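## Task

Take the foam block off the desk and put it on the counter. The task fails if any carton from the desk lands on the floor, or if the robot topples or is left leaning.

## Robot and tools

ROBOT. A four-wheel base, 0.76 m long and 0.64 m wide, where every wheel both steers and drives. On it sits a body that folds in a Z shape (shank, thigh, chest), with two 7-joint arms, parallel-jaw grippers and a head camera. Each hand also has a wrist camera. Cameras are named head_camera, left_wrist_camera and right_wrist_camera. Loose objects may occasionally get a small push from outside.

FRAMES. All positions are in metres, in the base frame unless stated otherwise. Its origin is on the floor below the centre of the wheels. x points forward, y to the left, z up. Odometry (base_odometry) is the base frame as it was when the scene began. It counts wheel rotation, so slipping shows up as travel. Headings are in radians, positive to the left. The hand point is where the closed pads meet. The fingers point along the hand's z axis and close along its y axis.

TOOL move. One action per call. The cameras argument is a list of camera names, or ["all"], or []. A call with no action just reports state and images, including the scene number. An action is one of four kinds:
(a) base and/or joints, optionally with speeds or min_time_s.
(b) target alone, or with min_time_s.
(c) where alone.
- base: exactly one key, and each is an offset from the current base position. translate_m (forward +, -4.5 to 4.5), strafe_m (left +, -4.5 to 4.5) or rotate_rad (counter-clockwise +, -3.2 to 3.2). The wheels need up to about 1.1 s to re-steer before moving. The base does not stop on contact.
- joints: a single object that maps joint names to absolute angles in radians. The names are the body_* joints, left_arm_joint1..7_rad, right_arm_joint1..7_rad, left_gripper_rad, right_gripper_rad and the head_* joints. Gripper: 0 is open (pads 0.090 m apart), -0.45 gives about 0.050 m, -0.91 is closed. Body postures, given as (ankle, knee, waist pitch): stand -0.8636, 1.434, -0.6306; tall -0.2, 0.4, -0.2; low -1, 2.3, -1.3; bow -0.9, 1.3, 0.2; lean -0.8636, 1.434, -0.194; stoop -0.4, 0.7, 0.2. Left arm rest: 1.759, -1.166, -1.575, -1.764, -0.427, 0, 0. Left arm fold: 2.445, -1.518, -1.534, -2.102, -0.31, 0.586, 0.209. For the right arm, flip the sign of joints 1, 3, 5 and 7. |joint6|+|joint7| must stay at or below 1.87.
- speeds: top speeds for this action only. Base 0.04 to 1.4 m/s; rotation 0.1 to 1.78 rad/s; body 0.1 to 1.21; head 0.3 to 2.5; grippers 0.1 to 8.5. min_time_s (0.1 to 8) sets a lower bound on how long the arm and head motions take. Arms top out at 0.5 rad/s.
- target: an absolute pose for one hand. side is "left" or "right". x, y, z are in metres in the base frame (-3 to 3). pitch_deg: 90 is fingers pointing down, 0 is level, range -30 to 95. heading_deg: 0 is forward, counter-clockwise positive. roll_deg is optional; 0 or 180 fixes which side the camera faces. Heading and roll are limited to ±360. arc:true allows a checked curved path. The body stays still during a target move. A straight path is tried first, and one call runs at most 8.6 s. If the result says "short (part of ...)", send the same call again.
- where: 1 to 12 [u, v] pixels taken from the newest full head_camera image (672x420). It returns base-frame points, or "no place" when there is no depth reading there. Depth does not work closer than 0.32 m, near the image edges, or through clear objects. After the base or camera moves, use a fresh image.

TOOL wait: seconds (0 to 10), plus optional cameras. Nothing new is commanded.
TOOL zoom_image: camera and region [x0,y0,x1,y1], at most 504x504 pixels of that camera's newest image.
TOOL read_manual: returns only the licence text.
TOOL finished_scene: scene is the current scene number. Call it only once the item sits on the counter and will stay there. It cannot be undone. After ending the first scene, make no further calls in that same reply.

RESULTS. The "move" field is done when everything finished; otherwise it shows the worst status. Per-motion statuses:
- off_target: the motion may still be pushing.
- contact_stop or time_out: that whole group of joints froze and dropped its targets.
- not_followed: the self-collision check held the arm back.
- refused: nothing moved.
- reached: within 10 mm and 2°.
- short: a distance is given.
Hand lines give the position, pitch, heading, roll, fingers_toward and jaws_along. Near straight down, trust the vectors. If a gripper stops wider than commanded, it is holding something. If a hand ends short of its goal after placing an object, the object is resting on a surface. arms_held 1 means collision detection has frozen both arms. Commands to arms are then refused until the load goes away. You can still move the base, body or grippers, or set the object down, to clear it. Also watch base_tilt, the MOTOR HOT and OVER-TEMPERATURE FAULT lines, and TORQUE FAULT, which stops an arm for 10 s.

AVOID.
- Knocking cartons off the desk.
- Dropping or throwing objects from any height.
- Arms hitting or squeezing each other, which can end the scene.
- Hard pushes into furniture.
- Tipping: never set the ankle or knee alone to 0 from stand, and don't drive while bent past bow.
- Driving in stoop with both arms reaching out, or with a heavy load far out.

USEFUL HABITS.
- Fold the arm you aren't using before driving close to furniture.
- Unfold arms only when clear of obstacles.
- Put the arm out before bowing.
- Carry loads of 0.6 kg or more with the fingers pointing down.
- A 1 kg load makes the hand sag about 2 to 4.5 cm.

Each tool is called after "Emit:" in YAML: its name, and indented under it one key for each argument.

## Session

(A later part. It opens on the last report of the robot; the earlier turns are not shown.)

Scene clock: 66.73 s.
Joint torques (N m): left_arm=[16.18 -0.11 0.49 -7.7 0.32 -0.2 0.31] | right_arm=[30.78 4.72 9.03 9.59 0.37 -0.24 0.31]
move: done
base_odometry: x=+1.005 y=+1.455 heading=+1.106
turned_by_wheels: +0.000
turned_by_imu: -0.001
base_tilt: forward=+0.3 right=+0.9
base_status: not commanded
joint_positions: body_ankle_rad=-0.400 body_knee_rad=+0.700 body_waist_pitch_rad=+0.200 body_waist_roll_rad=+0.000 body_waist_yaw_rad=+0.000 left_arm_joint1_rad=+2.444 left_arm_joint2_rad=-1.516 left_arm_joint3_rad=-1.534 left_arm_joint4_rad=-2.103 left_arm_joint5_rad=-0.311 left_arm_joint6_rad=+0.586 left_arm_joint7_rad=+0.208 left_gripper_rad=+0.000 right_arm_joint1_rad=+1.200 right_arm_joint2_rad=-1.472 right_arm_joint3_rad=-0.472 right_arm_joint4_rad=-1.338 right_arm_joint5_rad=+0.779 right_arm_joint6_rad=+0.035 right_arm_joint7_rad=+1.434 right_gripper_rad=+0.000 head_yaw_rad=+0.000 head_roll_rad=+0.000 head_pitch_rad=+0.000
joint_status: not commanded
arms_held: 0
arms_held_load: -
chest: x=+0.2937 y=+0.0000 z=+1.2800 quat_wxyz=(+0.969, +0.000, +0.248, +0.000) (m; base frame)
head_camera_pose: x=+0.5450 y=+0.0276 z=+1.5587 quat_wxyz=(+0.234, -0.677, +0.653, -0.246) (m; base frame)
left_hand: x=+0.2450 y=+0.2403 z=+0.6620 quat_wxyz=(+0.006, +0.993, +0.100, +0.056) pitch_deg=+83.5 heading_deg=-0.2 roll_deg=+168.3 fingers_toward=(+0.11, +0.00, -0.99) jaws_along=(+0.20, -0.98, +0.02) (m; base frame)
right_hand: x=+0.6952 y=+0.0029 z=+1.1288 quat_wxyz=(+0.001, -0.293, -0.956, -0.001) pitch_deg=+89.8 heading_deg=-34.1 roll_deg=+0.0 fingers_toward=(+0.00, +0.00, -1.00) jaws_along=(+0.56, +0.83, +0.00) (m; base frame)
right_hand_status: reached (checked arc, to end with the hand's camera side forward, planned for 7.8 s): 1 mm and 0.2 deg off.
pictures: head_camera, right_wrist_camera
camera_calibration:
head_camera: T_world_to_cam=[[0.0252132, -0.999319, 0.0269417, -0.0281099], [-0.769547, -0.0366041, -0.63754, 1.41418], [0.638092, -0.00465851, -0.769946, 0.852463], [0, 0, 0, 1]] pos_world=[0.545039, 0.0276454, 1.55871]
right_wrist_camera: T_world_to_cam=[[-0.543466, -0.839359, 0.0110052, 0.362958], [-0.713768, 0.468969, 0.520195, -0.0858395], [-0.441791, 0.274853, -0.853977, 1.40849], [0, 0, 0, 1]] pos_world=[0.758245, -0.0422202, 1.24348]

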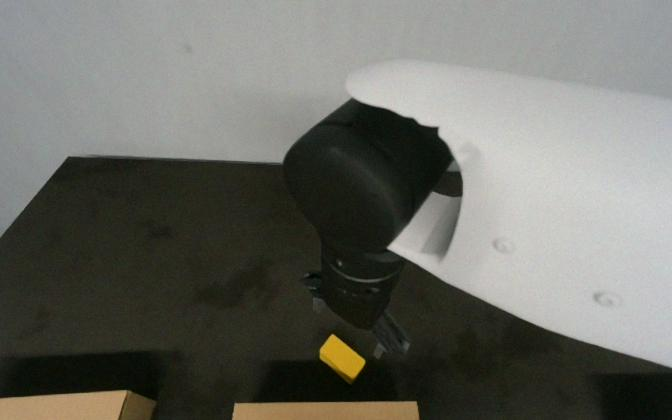

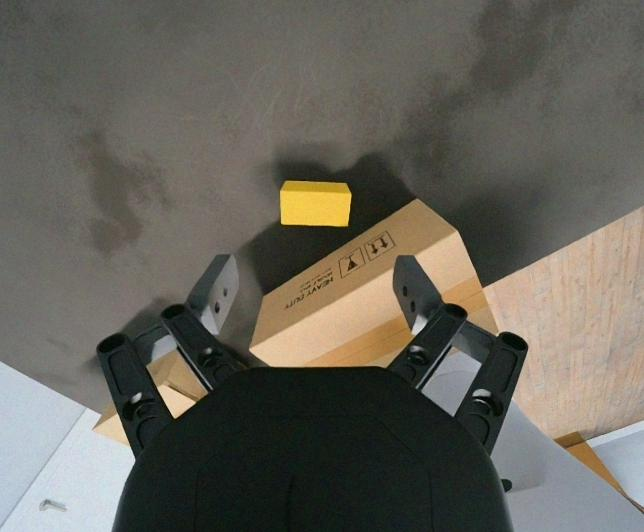

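Emit:
move:
  target: {"side":"right","x":0.697,"y":0.002,"z":1.05,"pitch_deg":90,"heading_deg":-34,"roll_deg":0}
  cameras: ["right_wrist_camera"]

Scene clock: 69.33 s.
Joint torques (N m): left_arm=[15.9 -0.37 0.51 -7.78 0.44 -0.16 0.33] | right_arm=[29.61 4.23 9.76 8.71 -0.26 0.18 -0.45]
move: done
base_odometry: x=+1.005 y=+1.455 heading=+1.106
turned_by_wheels: +0.000
turned_by_imu: +0.000
base_tilt: forward=+0.2 right=+0.9
base_status: not commanded
joint_positions: body_ankle_rad=-0.400 body_knee_rad=+0.700 body_waist_pitch_rad=+0.200 body_waist_roll_rad=+0.000 body_waist_yaw_rad=+0.000 left_arm_joint1_rad=+2.444 left_arm_joint2_rad=-1.516 left_arm_joint3_rad=-1.534 left_arm_joint4_rad=-2.103 left_arm_joint5_rad=-0.311 left_arm_joint6_rad=+0.586 left_arm_joint7_rad=+0.208 left_gripper_rad=+0.000 right_arm_joint1_rad=+1.096 right_arm_joint2_rad=-1.474 right_arm_joint3_rad=-0.542 right_arm_joint4_rad=-1.433 right_arm_joint5_rad=+0.714 right_arm_joint6_rad=+0.077 right_arm_joint7_rad=+1.266 right_gripper_rad=+0.000 head_yaw_rad=+0.000 head_roll_rad=+0.000 head_pitch_rad=+0.000
joint_status: not commanded
arms_held: 0
arms_held_load: -
chest: x=+0.2937 y=+0.0000 z=+1.2800 quat_wxyz=(+0.969, +0.000, +0.248, +0.000) (m; base frame)
head_camera_pose: x=+0.5450 y=+0.0276 z=+1.5587 quat_wxyz=(+0.234, -0.677, +0.653, -0.246) (m; base frame)
left_hand: x=+0.2450 y=+0.2403 z=+0.6620 quat_wxyz=(+0.006, +0.993, +0.100, +0.056) pitch_deg=+83.5 heading_deg=-0.2 roll_deg=+168.3 fingers_toward=(+0.11, +0.00, -0.99) jaws_along=(+0.20, -0.98, +0.02) (m; base frame)
right_hand: x=+0.6969 y=+0.0015 z=+1.0505 quat_wxyz=(+0.001, -0.293, -0.956, +0.000) pitch_deg=+89.9 heading_deg=-34.0 roll_deg=+0.0 fingers_toward=(+0.00, +0.00, -1.00) jaws_along=(+0.56, +0.83, +0.00) (m; base frame)
right_hand_status: reached (straight line, to end with the hand's camera side forward, planned for 0.7 s): 1 mm and 0.1 deg off.
pictures: right_wrist_camera
camera_calibration:
right_wrist_camera: T_world_to_cam=[[-0.542543, -0.839939, 0.0122043, 0.361566], [-0.714649, 0.469153, 0.518819, -0.0411834], [-0.441502, 0.27276, -0.854797, 1.3434], [0, 0, 0, 1]] pos_world=[0.759846, -0.0434104, 1.16529]

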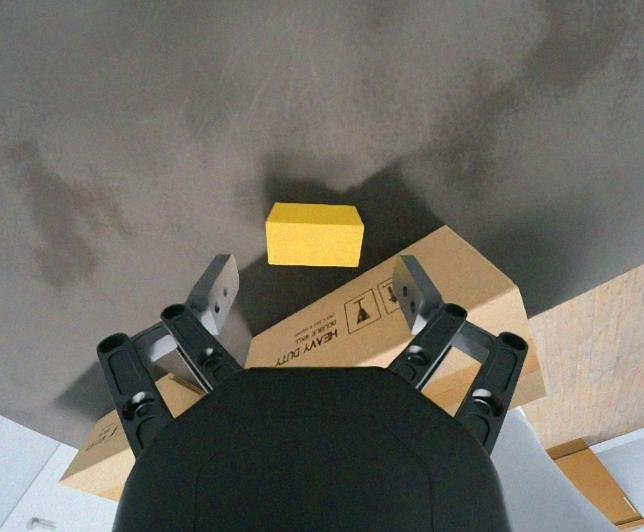

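Emit:
move:
  target: {"side":"right","x":0.697,"y":0.001,"z":0.985,"pitch_deg":90,"heading_deg":-34,"roll_deg":0}

Emit:
move:
  joints: {"right_gripper_rad":-0.6}
  cameras: ["right_wrist_camera"]

Scene clock: 72.03 s.
Joint torques (N m): left_arm=[16.36 -0.49 0.56 -7.74 0.19 -0.23 0.31] | right_arm=[30.85 4.13 9.71 7.62 -0.23 0.06 -0.46]
move: done
base_odometry: x=+1.005 y=+1.455 heading=+1.106
turned_by_wheels: +0.000
turned_by_imu: +0.000
base_tilt: forward=+0.3 right=+0.8
base_status: not commanded
joint_positions: body_ankle_rad=-0.400 body_knee_rad=+0.700 body_waist_pitch_rad=+0.200 body_waist_roll_rad=+0.000 body_waist_yaw_rad=+0.000 left_arm_joint1_rad=+2.444 left_arm_joint2_rad=-1.516 left_arm_joint3_rad=-1.534 left_arm_joint4_rad=-2.103 left_arm_joint5_rad=-0.311 left_arm_joint6_rad=+0.586 left_arm_joint7_rad=+0.208 left_gripper_rad=+0.000 right_arm_joint1_rad=+0.993 right_arm_joint2_rad=-1.495 right_arm_joint3_rad=-0.603 right_arm_joint4_rad=-1.464 right_arm_joint5_rad=+0.659 right_arm_joint6_rad=+0.108 right_arm_joint7_rad=+1.139 right_gripper_rad=+0.000 head_yaw_rad=+0.000 head_roll_rad=+0.000 head_pitch_rad=+0.000
joint_status: not commanded
arms_held: 0
arms_held_load: -
chest: x=+0.2937 y=+0.0000 z=+1.2800 quat_wxyz=(+0.969, +0.000, +0.248, +0.000) (m; base frame)
head_camera_pose: x=+0.5450 y=+0.0276 z=+1.5587 quat_wxyz=(+0.234, -0.677, +0.653, -0.246) (m; base frame)
left_hand: x=+0.2450 y=+0.2403 z=+0.6620 quat_wxyz=(+0.006, +0.993, +0.100, +0.056) pitch_deg=+83.5 heading_deg=-0.2 roll_deg=+168.3 fingers_toward=(+0.11, +0.00, -0.99) jaws_along=(+0.20, -0.98, +0.02) (m; base frame)
right_hand: x=+0.6967 y=+0.0004 z=+0.9854 quat_wxyz=(+0.001, -0.293, -0.956, +0.000) pitch_deg=+89.9 heading_deg=-34.0 roll_deg=+0.0 fingers_toward=(+0.00, +0.00, -1.00) jaws_along=(+0.56, +0.83, +0.00) (m; base frame)
right_hand_status: reached (straight line, to end with the hand's camera side forward, planned for 0.6 s): 1 mm and 0.1 deg off.
pictures: none

Scene clock: 73.03 s.
Joint torques (N m): left_arm=[15.65 -0.15 0.55 -7.71 0.21 -0.19 0.29] | right_arm=[30.01 3.64 9.49 7.13 -0.21 0.17 -0.69]
move: off_target
base_odometry: x=+1.005 y=+1.455 heading=+1.106
turned_by_wheels: +0.000
turned_by_imu: +0.000
base_tilt: forward=+0.1 right=+0.7
base_status: not commanded
joint_positions: body_ankle_rad=-0.400 body_knee_rad=+0.700 body_waist_pitch_rad=+0.200 body_waist_roll_rad=+0.000 body_waist_yaw_rad=+0.000 left_arm_joint1_rad=+2.444 left_arm_joint2_rad=-1.516 left_arm_joint3_rad=-1.534 left_arm_joint4_rad=-2.103 left_arm_joint5_rad=-0.311 left_arm_joint6_rad=+0.586 left_arm_joint7_rad=+0.208 left_gripper_rad=+0.000 right_arm_joint1_rad=+0.995 right_arm_joint2_rad=-1.495 right_arm_joint3_rad=-0.602 right_arm_joint4_rad=-1.463 right_arm_joint5_rad=+0.659 right_arm_joint6_rad=+0.108 right_arm_joint7_rad=+1.140 right_gripper_rad=-0.287 head_yaw_rad=+0.000 head_roll_rad=+0.000 head_pitch_rad=+0.000
joint_status: right_gripper_rad off_target (ended at -0.287, target -0.600)
arms_held: 0
arms_held_load: -
chest: x=+0.2937 y=+0.0000 z=+1.2800 quat_wxyz=(+0.969, +0.000, +0.248, +0.000) (m; base frame)
head_camera_pose: x=+0.5450 y=+0.0276 z=+1.5587 quat_wxyz=(+0.234, -0.677, +0.653, -0.246) (m; base frame)
left_hand: x=+0.2450 y=+0.2403 z=+0.6620 quat_wxyz=(+0.006, +0.993, +0.100, +0.056) pitch_deg=+83.5 heading_deg=-0.2 roll_deg=+168.3 fingers_toward=(+0.11, +0.00, -0.99) jaws_along=(+0.20, -0.98, +0.02) (m; base frame)
right_hand: x=+0.6973 y=+0.0006 z=+0.9865 quat_wxyz=(+0.000, -0.293, -0.956, +0.000) pitch_deg=+90.0 heading_deg=-34.0 roll_deg=+0.0 fingers_toward=(+0.00, +0.00, -1.00) jaws_along=(+0.56, +0.83, +0.00) (m; base frame)
pictures: right_wrist_camera
camera_calibration:
right_wrist_camera: T_world_to_cam=[[-0.542669, -0.839871, 0.011261, 0.362886], [-0.715353, 0.469157, 0.517843, -0.00578921], [-0.440205, 0.272962, -0.855401, 1.28884], [0, 0, 0, 1]] pos_world=[0.76014, -0.0443113, 1.10139]

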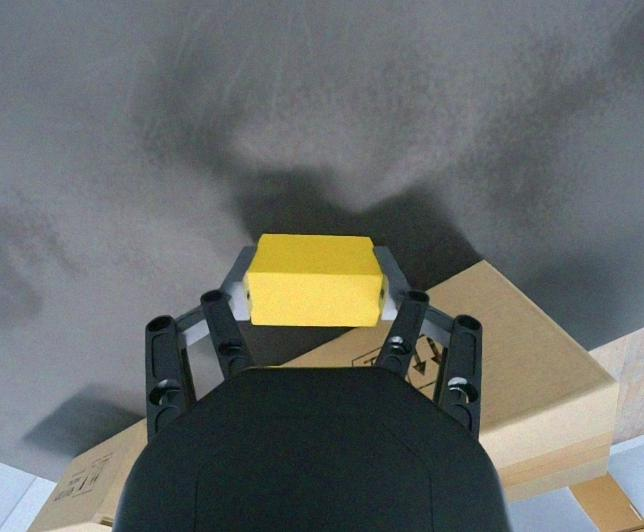

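Emit:
move:
  target: {"side":"right","x":0.697,"y":0.001,"z":1.14,"pitch_deg":90,"heading_deg":-34,"roll_deg":0}

Emit:
move:
  base: {"translate_m":-1.3}
  cameras: ["right_wrist_camera","head_camera"]

Emit:
move:
  base: {"rotate_rad":-3.14}
  joints: {"head_pitch_rad":-0.4}
  cameras: ["head_camera"]

Scene clock: 77.43 s.
Joint torques (N m): left_arm=[16.18 -0.04 0.51 -7.72 0.21 -0.22 0.36] | right_arm=[30.84 5.49 8.48 10.15 0.42 -0.29 0.27]
move: done
base_odometry: x=+1.005 y=+1.455 heading=+1.106
turned_by_wheels: +0.000
turned_by_imu: +0.000
base_tilt: forward=+0.2 right=+0.8
base_status: not commanded
joint_positions: body_ankle_rad=-0.400 body_knee_rad=+0.700 body_waist_pitch_rad=+0.200 body_waist_roll_rad=+0.000 body_waist_yaw_rad=+0.000 left_arm_joint1_rad=+2.444 left_arm_joint2_rad=-1.516 left_arm_joint3_rad=-1.534 left_arm_joint4_rad=-2.103 left_arm_joint5_rad=-0.311 left_arm_joint6_rad=+0.586 left_arm_joint7_rad=+0.208 left_gripper_rad=+0.000 right_arm_joint1_rad=+1.244 right_arm_joint2_rad=-1.490 right_arm_joint3_rad=-0.517 right_arm_joint4_rad=-1.316 right_arm_joint5_rad=+0.835 right_arm_joint6_rad=-0.005 right_arm_joint7_rad=+1.434 right_gripper_rad=-0.288 head_yaw_rad=+0.000 head_roll_rad=+0.000 head_pitch_rad=+0.000
joint_status: not commanded
arms_held: 0
arms_held_load: -
chest: x=+0.2937 y=+0.0000 z=+1.2800 quat_wxyz=(+0.969, +0.000, +0.248, +0.000) (m; base frame)
head_camera_pose: x=+0.5450 y=+0.0276 z=+1.5587 quat_wxyz=(+0.234, -0.677, +0.653, -0.246) (m; base frame)
left_hand: x=+0.2450 y=+0.2403 z=+0.6620 quat_wxyz=(+0.006, +0.993, +0.100, +0.056) pitch_deg=+83.5 heading_deg=-0.2 roll_deg=+168.3 fingers_toward=(+0.11, +0.00, -0.99) jaws_along=(+0.20, -0.98, +0.02) (m; base frame)
right_hand: x=+0.6972 y=+0.0009 z=+1.1388 quat_wxyz=(+0.001, -0.293, -0.956, -0.001) pitch_deg=+89.8 heading_deg=-34.1 roll_deg=+0.0 fingers_toward=(+0.00, +0.00, -1.00) jaws_along=(+0.56, +0.83, +0.00) (m; base frame)
right_hand_status: reached (straight line, to end with the hand's camera side forward, planned for 1.0 s): 1 mm and 0.2 deg off.
pictures: none

Scene clock: 82.60 s.
Joint torques (N m): left_arm=[15.12 -0.18 0.52 -8.13 0.38 -0.16 0.4] | right_arm=[29.27 5.63 8.6 10.1 0.39 -0.32 -0.01]
move: done
base_odometry: x=+0.424 y=+0.292 heading=+1.107
turned_by_wheels: +0.001
turned_by_imu: +0.003
base_tilt: forward=+0.3 right=+0.8
base_status: done
joint_positions: body_ankle_rad=-0.400 body_knee_rad=+0.700 body_waist_pitch_rad=+0.200 body_waist_roll_rad=+0.000 body_waist_yaw_rad=+0.000 left_arm_joint1_rad=+2.445 left_arm_joint2_rad=-1.516 left_arm_joint3_rad=-1.534 left_arm_joint4_rad=-2.102 left_arm_joint5_rad=-0.311 left_arm_joint6_rad=+0.586 left_arm_joint7_rad=+0.208 left_gripper_rad=+0.000 right_arm_joint1_rad=+1.247 right_arm_joint2_rad=-1.491 right_arm_joint3_rad=-0.517 right_arm_joint4_rad=-1.315 right_arm_joint5_rad=+0.835 right_arm_joint6_rad=-0.005 right_arm_joint7_rad=+1.436 right_gripper_rad=-0.288 head_yaw_rad=+0.000 head_roll_rad=+0.000 head_pitch_rad=+0.000
joint_status: not commanded
arms_held: 0
arms_held_load: -
chest: x=+0.2933 y=+0.0000 z=+1.2801 quat_wxyz=(+0.969, +0.000, +0.247, +0.000) (m; base frame)
head_camera_pose: x=+0.5445 y=+0.0276 z=+1.5590 quat_wxyz=(+0.234, -0.677, +0.653, -0.246) (m; base frame)
left_hand: x=+0.2436 y=+0.2403 z=+0.6620 quat_wxyz=(+0.006, +0.993, +0.100, +0.055) pitch_deg=+83.6 heading_deg=-0.2 roll_deg=+168.3 fingers_toward=(+0.11, +0.00, -0.99) jaws_along=(+0.20, -0.98, +0.02) (m; base frame)
right_hand: x=+0.6970 y=+0.0008 z=+1.1402 quat_wxyz=(+0.000, -0.293, -0.956, +0.000) pitch_deg=+89.9 heading_deg=-34.1 roll_deg=+0.0 fingers_toward=(+0.00, +0.00, -1.00) jaws_along=(+0.56, +0.83, +0.00) (m; base frame)
pictures: head_camera, right_wrist_camera
camera_calibration:
head_camera: T_world_to_cam=[[0.0251974, -0.999319, 0.0269558, -0.0281162], [-0.769188, -0.0366036, -0.637973, 1.41439], [0.638526, -0.00465878, -0.769586, 0.852281], [0, 0, 0, 1]] pos_world=[0.54444, 0.0276454, 1.55901]
right_wrist_camera: T_world_to_cam=[[-0.543169, -0.839552, 0.0109407, 0.361814], [-0.715363, 0.469565, 0.517459, -0.0852101], [-0.439572, 0.273241, -0.855638, 1.41994], [0, 0, 0, 1]] pos_world=[0.759736, -0.0442127, 1.25509]

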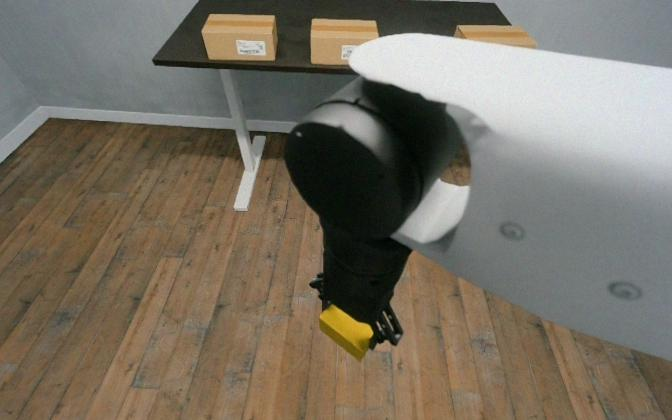

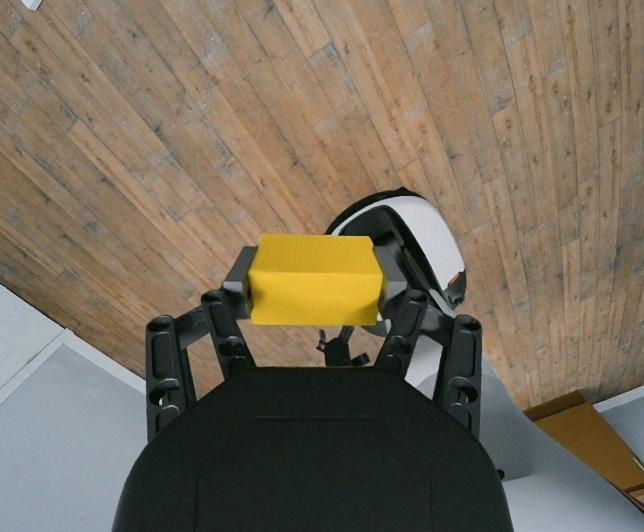

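Scene clock: 88.17 s.
Joint torques (N m): left_arm=[15.35 0.32 0.28 -8.14 0.24 -0.19 0.3] | right_arm=[28.87 5.42 8.82 9.9 0.28 -0.28 -0.18]
move: done
base_odometry: x=+0.425 y=+0.291 heading=-2.032
turned_by_wheels: -3.140
turned_by_imu: -3.121
base_tilt: forward=+0.2 right=+0.9
base_status: done
joint_positions: body_ankle_rad=-0.400 body_knee_rad=+0.700 body_waist_pitch_rad=+0.200 body_waist_roll_rad=+0.000 body_waist_yaw_rad=+0.000 left_arm_joint1_rad=+2.445 left_arm_joint2_rad=-1.517 left_arm_joint3_rad=-1.534 left_arm_joint4_rad=-2.102 left_arm_joint5_rad=-0.311 left_arm_joint6_rad=+0.586 left_arm_joint7_rad=+0.208 left_gripper_rad=+0.000 right_arm_joint1_rad=+1.247 right_arm_joint2_rad=-1.490 right_arm_joint3_rad=-0.518 right_arm_joint4_rad=-1.315 right_arm_joint5_rad=+0.835 right_arm_joint6_rad=-0.005 right_arm_joint7_rad=+1.436 right_gripper_rad=-0.288 head_yaw_rad=+0.000 head_roll_rad=+0.000 head_pitch_rad=-0.400
joint_status: all done
arms_held: 0
arms_held_load: -
chest: x=+0.2933 y=-0.0001 z=+1.2801 quat_wxyz=(+0.969, +0.000, +0.247, +0.000) (m; base frame)
head_camera_pose: x=+0.5150 y=+0.0275 z=+1.6083 quat_wxyz=(+0.359, -0.614, +0.594, -0.375) (m; base frame)
left_hand: x=+0.2438 y=+0.2401 z=+0.6620 quat_wxyz=(+0.006, +0.993, +0.100, +0.055) pitch_deg=+83.6 heading_deg=-0.2 roll_deg=+168.3 fingers_toward=(+0.11, +0.00, -0.99) jaws_along=(+0.20, -0.98, +0.02) (m; base frame)
right_hand: x=+0.6971 y=+0.0003 z=+1.1402 quat_wxyz=(+0.000, -0.293, -0.956, +0.000) pitch_deg=+90.0 heading_deg=-34.1 roll_deg=+0.0 fingers_toward=(+0.00, +0.00, -1.00) jaws_along=(+0.56, +0.83, +0.00) (m; base frame)
pictures: head_camera
camera_calibration:
head_camera: T_world_to_cam=[[0.0125312, -0.999326, 0.0345073, -0.0344256], [-0.460111, -0.0364022, -0.887115, 1.66473], [0.887773, -0.0047605, -0.460257, 0.28322], [0, 0, 0, 1]] pos_world=[0.514955, 0.0275456, 1.60835]

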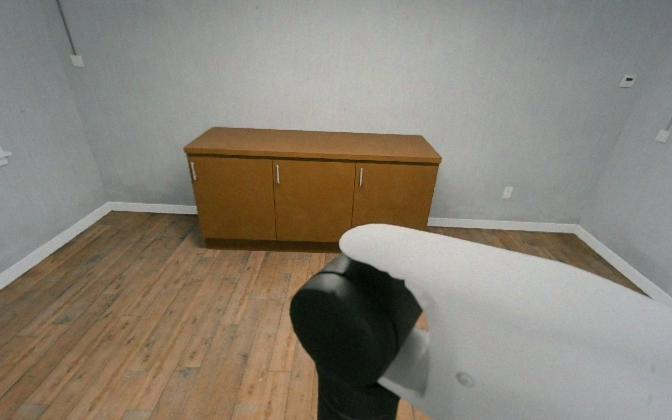

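Emit:
move:
  where:
    - [190,150]
    - [300,156]
    - [435,160]
    - [300,145]
    - [320,134]

Scene clock: 88.57 s.
Joint torques (N m): left_arm=[15.08 0.41 0.35 -8.19 0.35 -0.2 0.22] | right_arm=[28.83 6.07 8.73 10.07 0.23 -0.38 -0.19]
base_odometry: x=+0.425 y=+0.291 heading=-2.032
turned_by_wheels: +0.000
turned_by_imu: +0.000
base_tilt: forward=+0.2 right=+0.8
where, head_camera: pixel (190, 150): x +2.632, y +1.021, z +0.926; pixel (300, 156): x +2.624, y +0.272, z +0.915; pixel (435, 160): x +2.629, y -0.649, z +0.921; pixel (300, 145): x +2.799, y +0.291, z +0.940; pixel (320, 134): x +3.089, y +0.162, z +0.952. By the robot's depth camera.
base_status: done
joint_positions: body_ankle_rad=-0.400 body_knee_rad=+0.700 body_waist_pitch_rad=+0.200 body_waist_roll_rad=+0.000 body_waist_yaw_rad=+0.000 left_arm_joint1_rad=+2.445 left_arm_joint2_rad=-1.517 left_arm_joint3_rad=-1.534 left_arm_joint4_rad=-2.102 left_arm_joint5_rad=-0.311 left_arm_joint6_rad=+0.586 left_arm_joint7_rad=+0.208 left_gripper_rad=+0.000 right_arm_joint1_rad=+1.247 right_arm_joint2_rad=-1.490 right_arm_joint3_rad=-0.518 right_arm_joint4_rad=-1.315 right_arm_joint5_rad=+0.835 right_arm_joint6_rad=-0.005 right_arm_joint7_rad=+1.436 right_gripper_rad=-0.288 head_yaw_rad=+0.000 head_roll_rad=+0.000 head_pitch_rad=-0.400
joint_status: all done
arms_held: 0
arms_held_load: -
chest: x=+0.2933 y=-0.0001 z=+1.2801 quat_wxyz=(+0.969, +0.000, +0.247, +0.000) (m; base frame)
head_camera_pose: x=+0.5150 y=+0.0275 z=+1.6083 quat_wxyz=(+0.359, -0.614, +0.594, -0.375) (m; base frame)
left_hand: x=+0.2438 y=+0.2401 z=+0.6620 quat_wxyz=(+0.006, +0.993, +0.100, +0.055) pitch_deg=+83.6 heading_deg=-0.2 roll_deg=+168.3 fingers_toward=(+0.11, +0.00, -0.99) jaws_along=(+0.20, -0.98, +0.02) (m; base frame)
right_hand: x=+0.6971 y=+0.0003 z=+1.1402 quat_wxyz=(+0.000, -0.293, -0.956, +0.000) pitch_deg=+90.0 heading_deg=-34.1 roll_deg=+0.0 fingers_toward=(+0.00, +0.00, -1.00) jaws_along=(+0.56, +0.83, +0.00) (m; base frame)
pictures: none

Emit:
move:
  base: {"translate_m":2.1}
  joints: {"head_pitch_rad":0}
  cameras: ["head_camera","right_wrist_camera"]

Scene clock: 96.50 s.
Joint torques (N m): left_arm=[15.38 0.35 0.36 -7.87 0.28 -0.2 0.25] | right_arm=[29.09 6.09 8.73 9.91 0.04 -0.29 -0.1]
move: done
base_odometry: x=-0.503 y=-1.593 heading=-2.029
turned_by_wheels: +0.004
turned_by_imu: +0.000
base_tilt: forward=+0.2 right=+0.9
base_status: done
joint_positions: body_ankle_rad=-0.400 body_knee_rad=+0.700 body_waist_pitch_rad=+0.200 body_waist_roll_rad=+0.000 body_waist_yaw_rad=+0.000 left_arm_joint1_rad=+2.444 left_arm_joint2_rad=-1.517 left_arm_joint3_rad=-1.534 left_arm_joint4_rad=-2.102 left_arm_joint5_rad=-0.311 left_arm_joint6_rad=+0.586 left_arm_joint7_rad=+0.208 left_gripper_rad=+0.000 right_arm_joint1_rad=+1.246 right_arm_joint2_rad=-1.491 right_arm_joint3_rad=-0.517 right_arm_joint4_rad=-1.315 right_arm_joint5_rad=+0.835 right_arm_joint6_rad=-0.005 right_arm_joint7_rad=+1.436 right_gripper_rad=-0.288 head_yaw_rad=+0.000 head_roll_rad=+0.000 head_pitch_rad=+0.000
joint_status: all done
arms_held: 0
arms_held_load: -
chest: x=+0.2937 y=+0.0000 z=+1.2800 quat_wxyz=(+0.969, +0.000, +0.248, +0.000) (m; base frame)
head_camera_pose: x=+0.5449 y=+0.0277 z=+1.5587 quat_wxyz=(+0.234, -0.677, +0.653, -0.246) (m; base frame)
left_hand: x=+0.2442 y=+0.2402 z=+0.6620 quat_wxyz=(+0.006, +0.993, +0.100, +0.055) pitch_deg=+83.6 heading_deg=-0.2 roll_deg=+168.3 fingers_toward=(+0.11, +0.00, -0.99) jaws_along=(+0.20, -0.98, +0.02) (m; base frame)
right_hand: x=+0.6971 y=+0.0007 z=+1.1396 quat_wxyz=(+0.000, -0.293, -0.956, +0.000) pitch_deg=+90.0 heading_deg=-34.1 roll_deg=+0.0 fingers_toward=(+0.00, +0.00, -1.00) jaws_along=(+0.56, +0.83, +0.00) (m; base frame)
pictures: head_camera, right_wrist_camera
camera_calibration:
head_camera: T_world_to_cam=[[0.0252165, -0.999319, 0.0269378, -0.028103], [-0.769636, -0.0366035, -0.637432, 1.41399], [0.637984, -0.00465845, -0.770035, 0.852726], [0, 0, 0, 1]] pos_world=[0.544939, 0.0276454, 1.55871]
right_wrist_camera: T_world_to_cam=[[-0.54308, -0.839593, 0.0121421, 0.360412], [-0.714682, 0.469777, 0.518207, -0.0861275], [-0.440787, 0.27275, -0.855169, 1.41987], [0, 0, 0, 1]] pos_world=[0.760042, -0.0442105, 1.25449]

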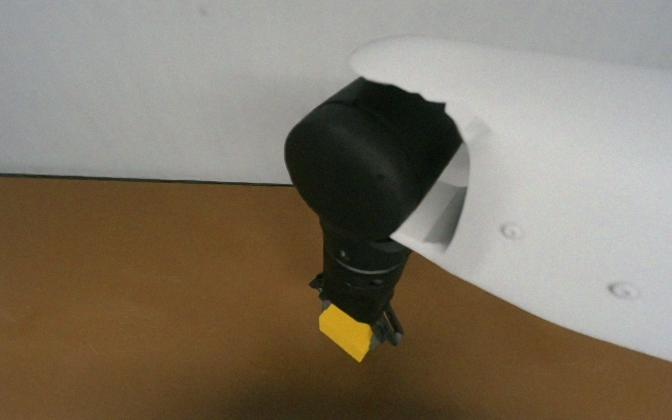

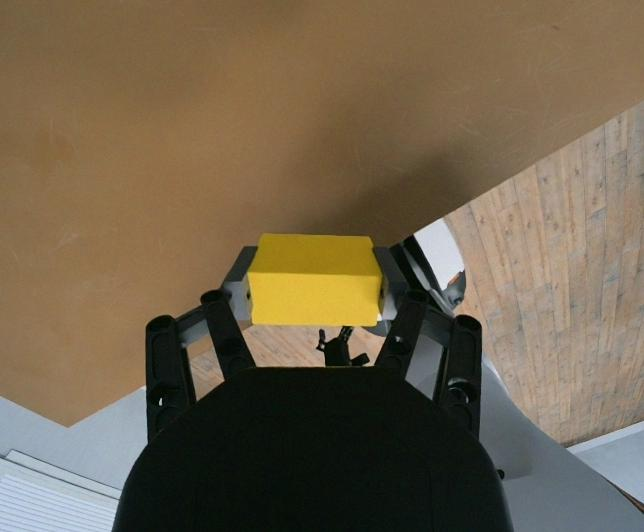

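Emit:
move:
  where:
    - [280,300]
    - [250,330]
    - [300,370]
    - [350,405]
    - [450,380]

Emit:
move:
  target: {"side":"right","x":0.735,"y":0.001,"z":1.0,"pitch_deg":90,"heading_deg":-34,"roll_deg":0}
  cameras: ["right_wrist_camera"]

Scene clock: 97.47 s.
Joint torques (N m): left_arm=[15.48 0.35 0.37 -7.86 0.37 -0.19 0.28] | right_arm=[29.17 6.58 8.49 9.93 0.24 -0.3 -0.05]
base_odometry: x=-0.503 y=-1.593 heading=-2.029
turned_by_wheels: +0.000
turned_by_imu: +0.000
base_tilt: forward=+0.2 right=+0.9
where, head_camera: pixel (280, 300): x +0.825, y +0.133, z +0.919; pixel (250, 330): x +0.762, y +0.184, z +0.917; pixel (300, 370): x +0.693, y +0.079, z +0.916; pixel (350, 405): x +0.640, y -0.012, z +0.915; pixel (450, 380): x +0.685, y -0.195, z +0.914. By the robot's depth camera.
base_status: done
joint_positions: body_ankle_rad=-0.400 body_knee_rad=+0.700 body_waist_pitch_rad=+0.200 body_waist_roll_rad=+0.000 body_waist_yaw_rad=+0.000 left_arm_joint1_rad=+2.444 left_arm_joint2_rad=-1.517 left_arm_joint3_rad=-1.534 left_arm_joint4_rad=-2.102 left_arm_joint5_rad=-0.311 left_arm_joint6_rad=+0.586 left_arm_joint7_rad=+0.208 left_gripper_rad=+0.000 right_arm_joint1_rad=+1.246 right_arm_joint2_rad=-1.491 right_arm_joint3_rad=-0.517 right_arm_joint4_rad=-1.315 right_arm_joint5_rad=+0.835 right_arm_joint6_rad=-0.005 right_arm_joint7_rad=+1.436 right_gripper_rad=-0.288 head_yaw_rad=+0.000 head_roll_rad=+0.000 head_pitch_rad=+0.000
joint_status: all done
arms_held: 0
arms_held_load: -
chest: x=+0.2937 y=+0.0000 z=+1.2800 quat_wxyz=(+0.969, +0.000, +0.248, +0.000) (m; base frame)
head_camera_pose: x=+0.5449 y=+0.0277 z=+1.5587 quat_wxyz=(+0.234, -0.677, +0.654, -0.246) (m; base frame)
left_hand: x=+0.2442 y=+0.2402 z=+0.6620 quat_wxyz=(+0.006, +0.993, +0.100, +0.055) pitch_deg=+83.6 heading_deg=-0.2 roll_deg=+168.3 fingers_toward=(+0.11, +0.00, -0.99) jaws_along=(+0.20, -0.98, +0.02) (m; base frame)
right_hand: x=+0.6971 y=+0.0007 z=+1.1396 quat_wxyz=(+0.000, -0.293, -0.956, +0.000) pitch_deg=+90.0 heading_deg=-34.1 roll_deg=+0.0 fingers_toward=(+0.00, +0.00, -1.00) jaws_along=(+0.56, +0.83, +0.00) (m; base frame)
pictures: none

Scene clock: 98.87 s.
Joint torques (N m): left_arm=[15.41 0.04 0.36 -7.83 0.3 -0.17 0.24] | right_arm=[31.97 4 8.82 8.63 -0.29 -0.35 -0.45]
move: done
base_odometry: x=-0.503 y=-1.593 heading=-2.029
turned_by_wheels: +0.000
turned_by_imu: +0.000
base_tilt: forward=+0.2 right=+0.9
base_status: not commanded
joint_positions: body_ankle_rad=-0.400 body_knee_rad=+0.700 body_waist_pitch_rad=+0.200 body_waist_roll_rad=+0.000 body_waist_yaw_rad=+0.000 left_arm_joint1_rad=+2.444 left_arm_joint2_rad=-1.517 left_arm_joint3_rad=-1.534 left_arm_joint4_rad=-2.102 left_arm_joint5_rad=-0.311 left_arm_joint6_rad=+0.586 left_arm_joint7_rad=+0.208 left_gripper_rad=+0.000 right_arm_joint1_rad=+0.991 right_arm_joint2_rad=-1.559 right_arm_joint3_rad=-0.654 right_arm_joint4_rad=-1.274 right_arm_joint5_rad=+0.703 right_arm_joint6_rad=-0.023 right_arm_joint7_rad=+1.192 right_gripper_rad=-0.288 head_yaw_rad=+0.000 head_roll_rad=+0.000 head_pitch_rad=+0.000
joint_status: not commanded
arms_held: 0
arms_held_load: -
chest: x=+0.2937 y=+0.0000 z=+1.2800 quat_wxyz=(+0.969, +0.000, +0.248, +0.000) (m; base frame)
head_camera_pose: x=+0.5449 y=+0.0277 z=+1.5588 quat_wxyz=(+0.234, -0.677, +0.653, -0.246) (m; base frame)
left_hand: x=+0.2442 y=+0.2402 z=+0.6620 quat_wxyz=(+0.006, +0.993, +0.100, +0.055) pitch_deg=+83.6 heading_deg=-0.2 roll_deg=+168.3 fingers_toward=(+0.11, +0.00, -0.99) jaws_along=(+0.20, -0.98, +0.02) (m; base frame)
right_hand: x=+0.7350 y=+0.0002 z=+1.0004 quat_wxyz=(+0.000, -0.294, -0.956, +0.000) pitch_deg=+89.9 heading_deg=-34.2 roll_deg=+0.0 fingers_toward=(+0.00, +0.00, -1.00) jaws_along=(+0.56, +0.83, +0.00) (m; base frame)
right_hand_status: reached (straight line, to end with the hand's camera side forward, planned for 0.9 s): 1 mm and 0.2 deg off.
pictures: right_wrist_camera
camera_calibration:
right_wrist_camera: T_world_to_cam=[[-0.544208, -0.838859, 0.0123733, 0.382852], [-0.713822, 0.470738, 0.51852, 0.0123831], [-0.44079, 0.27335, -0.854976, 1.31752], [0, 0, 0, 1]] pos_world=[0.797939, -0.0448135, 1.11529]

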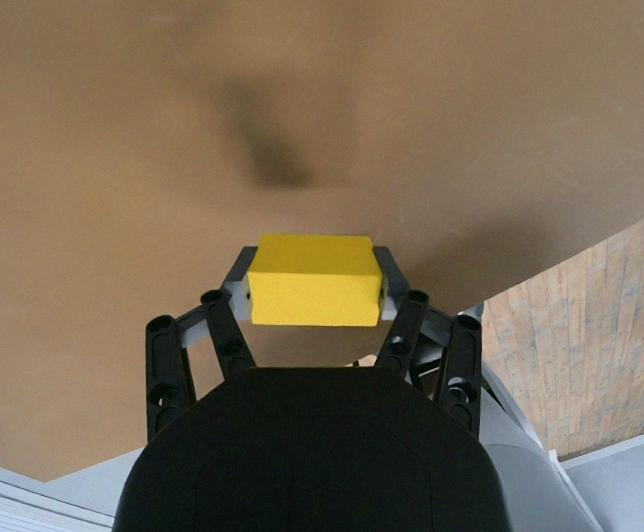

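Emit:
move:
  target: {"side":"right","x":0.735,"y":0.0,"z":0.943,"pitch_deg":90,"heading_deg":-34,"roll_deg":0}

Emit:
move:
  target: {"side":"right","x":0.735,"y":0.0,"z":0.934,"pitch_deg":90,"heading_deg":-34,"roll_deg":0}
  min_time_s: 1
  cameras: ["right_wrist_camera"]

Scene clock: 100.97 s.
Joint torques (N m): left_arm=[15.27 0.48 0.41 -7.87 0.31 -0.12 0.23] | right_arm=[30 2.69 7.6 8.07 -1.04 0.31 -1.11]
move: done
base_odometry: x=-0.503 y=-1.593 heading=-2.029
turned_by_wheels: +0.000
turned_by_imu: +0.000
base_tilt: forward=+0.1 right=+0.8
base_status: not commanded
joint_positions: body_ankle_rad=-0.400 body_knee_rad=+0.700 body_waist_pitch_rad=+0.200 body_waist_roll_rad=+0.000 body_waist_yaw_rad=+0.000 left_arm_joint1_rad=+2.444 left_arm_joint2_rad=-1.517 left_arm_joint3_rad=-1.534 left_arm_joint4_rad=-2.102 left_arm_joint5_rad=-0.311 left_arm_joint6_rad=+0.586 left_arm_joint7_rad=+0.208 left_gripper_rad=+0.000 right_arm_joint1_rad=+0.896 right_arm_joint2_rad=-1.581 right_arm_joint3_rad=-0.701 right_arm_joint4_rad=-1.271 right_arm_joint5_rad=+0.657 right_arm_joint6_rad=-0.006 right_arm_joint7_rad=+1.094 right_gripper_rad=-0.285 head_yaw_rad=+0.000 head_roll_rad=+0.000 head_pitch_rad=+0.000
joint_status: not commanded
arms_held: 0
arms_held_load: -
chest: x=+0.2936 y=+0.0000 z=+1.2800 quat_wxyz=(+0.969, +0.000, +0.248, +0.000) (m; base frame)
head_camera_pose: x=+0.5449 y=+0.0277 z=+1.5588 quat_wxyz=(+0.234, -0.677, +0.653, -0.246) (m; base frame)
left_hand: x=+0.2442 y=+0.2402 z=+0.6620 quat_wxyz=(+0.006, +0.993, +0.100, +0.055) pitch_deg=+83.6 heading_deg=-0.2 roll_deg=+168.3 fingers_toward=(+0.11, +0.00, -0.99) jaws_along=(+0.20, -0.98, +0.02) (m; base frame)
right_hand: x=+0.7354 y=-0.0001 z=+0.9462 quat_wxyz=(+0.000, -0.293, -0.956, -0.001) pitch_deg=+89.9 heading_deg=-34.1 roll_deg=+0.0 fingers_toward=(+0.00, +0.00, -1.00) jaws_along=(+0.56, +0.83, +0.00) (m; base frame)
right_hand_status: reached (straight line, to end with the hand's camera side forward, planned for 0.5 s): 3 mm and 0.1 deg off.
pictures: none

Scene clock: 103.17 s.
Joint torques (N m): left_arm=[15.56 0.02 0.32 -7.89 0.28 -0.21 0.24] | right_arm=[31.61 4.1 7.72 7.85 -0.29 0.16 -0.67]
move: short
base_odometry: x=-0.503 y=-1.593 heading=-2.029
turned_by_wheels: +0.000
turned_by_imu: +0.000
base_tilt: forward=+0.2 right=+0.8
base_status: not commanded
joint_positions: body_ankle_rad=-0.400 body_knee_rad=+0.700 body_waist_pitch_rad=+0.200 body_waist_roll_rad=+0.000 body_waist_yaw_rad=+0.000 left_arm_joint1_rad=+2.444 left_arm_joint2_rad=-1.517 left_arm_joint3_rad=-1.534 left_arm_joint4_rad=-2.102 left_arm_joint5_rad=-0.311 left_arm_joint6_rad=+0.586 left_arm_joint7_rad=+0.208 left_gripper_rad=+0.000 right_arm_joint1_rad=+0.896 right_arm_joint2_rad=-1.584 right_arm_joint3_rad=-0.702 right_arm_joint4_rad=-1.267 right_arm_joint5_rad=+0.654 right_arm_joint6_rad=-0.007 right_arm_joint7_rad=+1.093 right_gripper_rad=-0.287 head_yaw_rad=+0.000 head_roll_rad=+0.000 head_pitch_rad=+0.000
joint_status: not commanded
arms_held: 0
arms_held_load: -
chest: x=+0.2934 y=+0.0000 z=+1.2801 quat_wxyz=(+0.969, +0.000, +0.247, +0.000) (m; base frame)
head_camera_pose: x=+0.5445 y=+0.0277 z=+1.5590 quat_wxyz=(+0.234, -0.677, +0.653, -0.246) (m; base frame)
left_hand: x=+0.2442 y=+0.2402 z=+0.6621 quat_wxyz=(+0.006, +0.993, +0.100, +0.056) pitch_deg=+83.6 heading_deg=-0.2 roll_deg=+168.3 fingers_toward=(+0.11, +0.00, -0.99) jaws_along=(+0.20, -0.98, +0.02) (m; base frame)
right_hand: x=+0.7369 y=+0.0003 z=+0.9465 quat_wxyz=(-0.002, -0.292, -0.956, -0.001) pitch_deg=+89.7 heading_deg=-33.9 roll_deg=+0.0 fingers_toward=(+0.01, +0.00, -1.00) jaws_along=(+0.56, +0.83, +0.00) (m; base frame)
right_hand_status: short (straight line, to end with the hand's camera side forward, planned for 1.0 s): 13 mm and 0.3 deg off.
pictures: right_wrist_camera
camera_calibration:
right_wrist_camera: T_world_to_cam=[[-0.541285, -0.840794, 0.00867326, 0.385979], [-0.718672, 0.467971, 0.514308, 0.049118], [-0.436486, 0.272154, -0.857562, 1.27152], [0, 0, 0, 1]] pos_world=[0.799227, -0.0445072, 1.0618]

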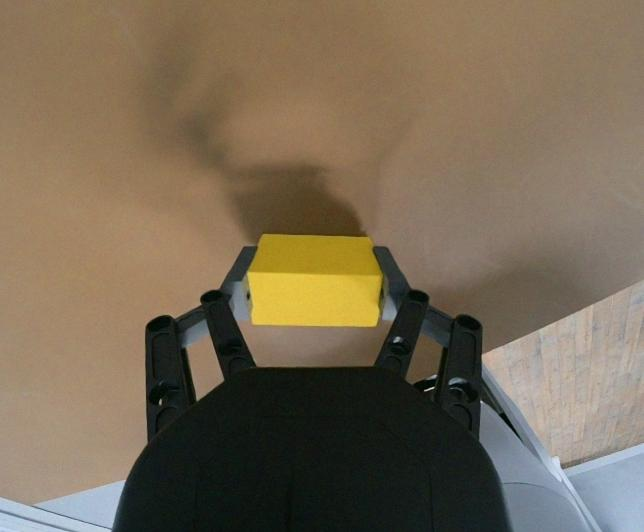

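Resting on the counter. Release.

Emit:
move:
  joints: {"right_gripper_rad":0}
  speeds: {"right_gripper_rad":0.4}

Emit:
move:
  target: {"side":"right","x":0.735,"y":0.0,"z":1.07,"pitch_deg":90,"heading_deg":-34,"roll_deg":0}
  cameras: ["right_wrist_camera"]

Scene clock: 106.00 s.
Joint torques (N m): left_arm=[15.7 0.39 0.44 -7.91 0.41 -0.22 0.23] | right_arm=[32.4 3.89 8.56 7.52 -0.28 0.08 -0.47]
move: done
base_odometry: x=-0.503 y=-1.593 heading=-2.029
turned_by_wheels: +0.000
turned_by_imu: +0.000
base_tilt: forward=+0.1 right=+0.8
base_status: not commanded
joint_positions: body_ankle_rad=-0.400 body_knee_rad=+0.700 body_waist_pitch_rad=+0.200 body_waist_roll_rad=+0.000 body_waist_yaw_rad=+0.000 left_arm_joint1_rad=+2.444 left_arm_joint2_rad=-1.517 left_arm_joint3_rad=-1.534 left_arm_joint4_rad=-2.102 left_arm_joint5_rad=-0.311 left_arm_joint6_rad=+0.586 left_arm_joint7_rad=+0.208 left_gripper_rad=+0.000 right_arm_joint1_rad=+0.895 right_arm_joint2_rad=-1.584 right_arm_joint3_rad=-0.704 right_arm_joint4_rad=-1.267 right_arm_joint5_rad=+0.654 right_arm_joint6_rad=-0.007 right_arm_joint7_rad=+1.092 right_gripper_rad=-0.001 head_yaw_rad=+0.000 head_roll_rad=+0.000 head_pitch_rad=+0.000
joint_status: all done
arms_held: 0
arms_held_load: -
chest: x=+0.2934 y=+0.0000 z=+1.2801 quat_wxyz=(+0.969, +0.000, +0.247, +0.000) (m; base frame)
head_camera_pose: x=+0.5445 y=+0.0277 z=+1.5590 quat_wxyz=(+0.234, -0.677, +0.653, -0.246) (m; base frame)
left_hand: x=+0.2442 y=+0.2402 z=+0.6621 quat_wxyz=(+0.006, +0.993, +0.100, +0.056) pitch_deg=+83.6 heading_deg=-0.2 roll_deg=+168.3 fingers_toward=(+0.11, +0.00, -0.99) jaws_along=(+0.20, -0.98, +0.02) (m; base frame)
right_hand: x=+0.7369 y=-0.0004 z=+0.9456 quat_wxyz=(-0.002, -0.292, -0.956, +0.000) pitch_deg=+89.7 heading_deg=-34.0 roll_deg=+0.0 fingers_toward=(+0.00, +0.00, -1.00) jaws_along=(+0.56, +0.83, +0.00) (m; base frame)
pictures: none

Scene clock: 107.33 s.
Joint torques (N m): left_arm=[15.76 0.17 0.45 -7.91 0.37 -0.2 0.25] | right_arm=[33.24 6.51 8.97 9.12 0.32 -0.29 0.33]
move: done
base_odometry: x=-0.503 y=-1.593 heading=-2.029
turned_by_wheels: +0.000
turned_by_imu: +0.000
base_tilt: forward=+0.2 right=+0.8
base_status: not commanded
joint_positions: body_ankle_rad=-0.400 body_knee_rad=+0.700 body_waist_pitch_rad=+0.200 body_waist_roll_rad=+0.000 body_waist_yaw_rad=+0.000 left_arm_joint1_rad=+2.444 left_arm_joint2_rad=-1.517 left_arm_joint3_rad=-1.534 left_arm_joint4_rad=-2.102 left_arm_joint5_rad=-0.311 left_arm_joint6_rad=+0.586 left_arm_joint7_rad=+0.208 left_gripper_rad=+0.000 right_arm_joint1_rad=+1.092 right_arm_joint2_rad=-1.546 right_arm_joint3_rad=-0.597 right_arm_joint4_rad=-1.228 right_arm_joint5_rad=+0.759 right_arm_joint6_rad=-0.059 right_arm_joint7_rad=+1.328 right_gripper_rad=+0.000 head_yaw_rad=+0.000 head_roll_rad=+0.000 head_pitch_rad=+0.000
joint_status: not commanded
arms_held: 0
arms_held_load: -
chest: x=+0.2934 y=+0.0000 z=+1.2801 quat_wxyz=(+0.969, +0.000, +0.247, +0.000) (m; base frame)
head_camera_pose: x=+0.5445 y=+0.0277 z=+1.5590 quat_wxyz=(+0.234, -0.677, +0.653, -0.246) (m; base frame)
left_hand: x=+0.2442 y=+0.2402 z=+0.6621 quat_wxyz=(+0.006, +0.993, +0.100, +0.056) pitch_deg=+83.6 heading_deg=-0.2 roll_deg=+168.3 fingers_toward=(+0.11, +0.00, -0.99) jaws_along=(+0.20, -0.98, +0.02) (m; base frame)
right_hand: x=+0.7348 y=+0.0003 z=+1.0687 quat_wxyz=(+0.000, -0.292, -0.956, +0.001) pitch_deg=+89.9 heading_deg=-34.0 roll_deg=+0.0 fingers_toward=(+0.00, +0.00, -1.00) jaws_along=(+0.56, +0.83, +0.00) (m; base frame)
right_hand_status: reached (straight line, to end with the hand's camera side forward, planned for 0.8 s): 1 mm and 0.1 deg off.
pictures: right_wrist_camera
camera_calibration:
right_wrist_camera: T_world_to_cam=[[-0.541554, -0.840569, 0.0127995, 0.379633], [-0.715665, 0.468963, 0.517588, -0.0209685], [-0.44107, 0.271141, -0.855535, 1.37656], [0, 0, 0, 1]] pos_world=[0.797747, -0.0443027, 1.18369]

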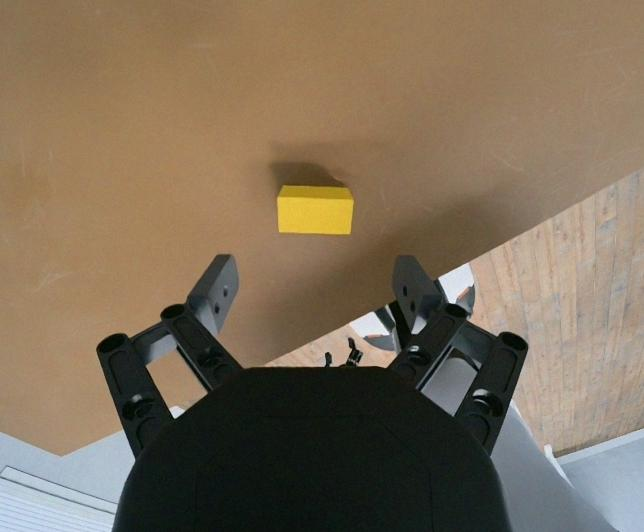

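Emit:
finished_scene:
  scene: 2

The scene is finished: the task was done.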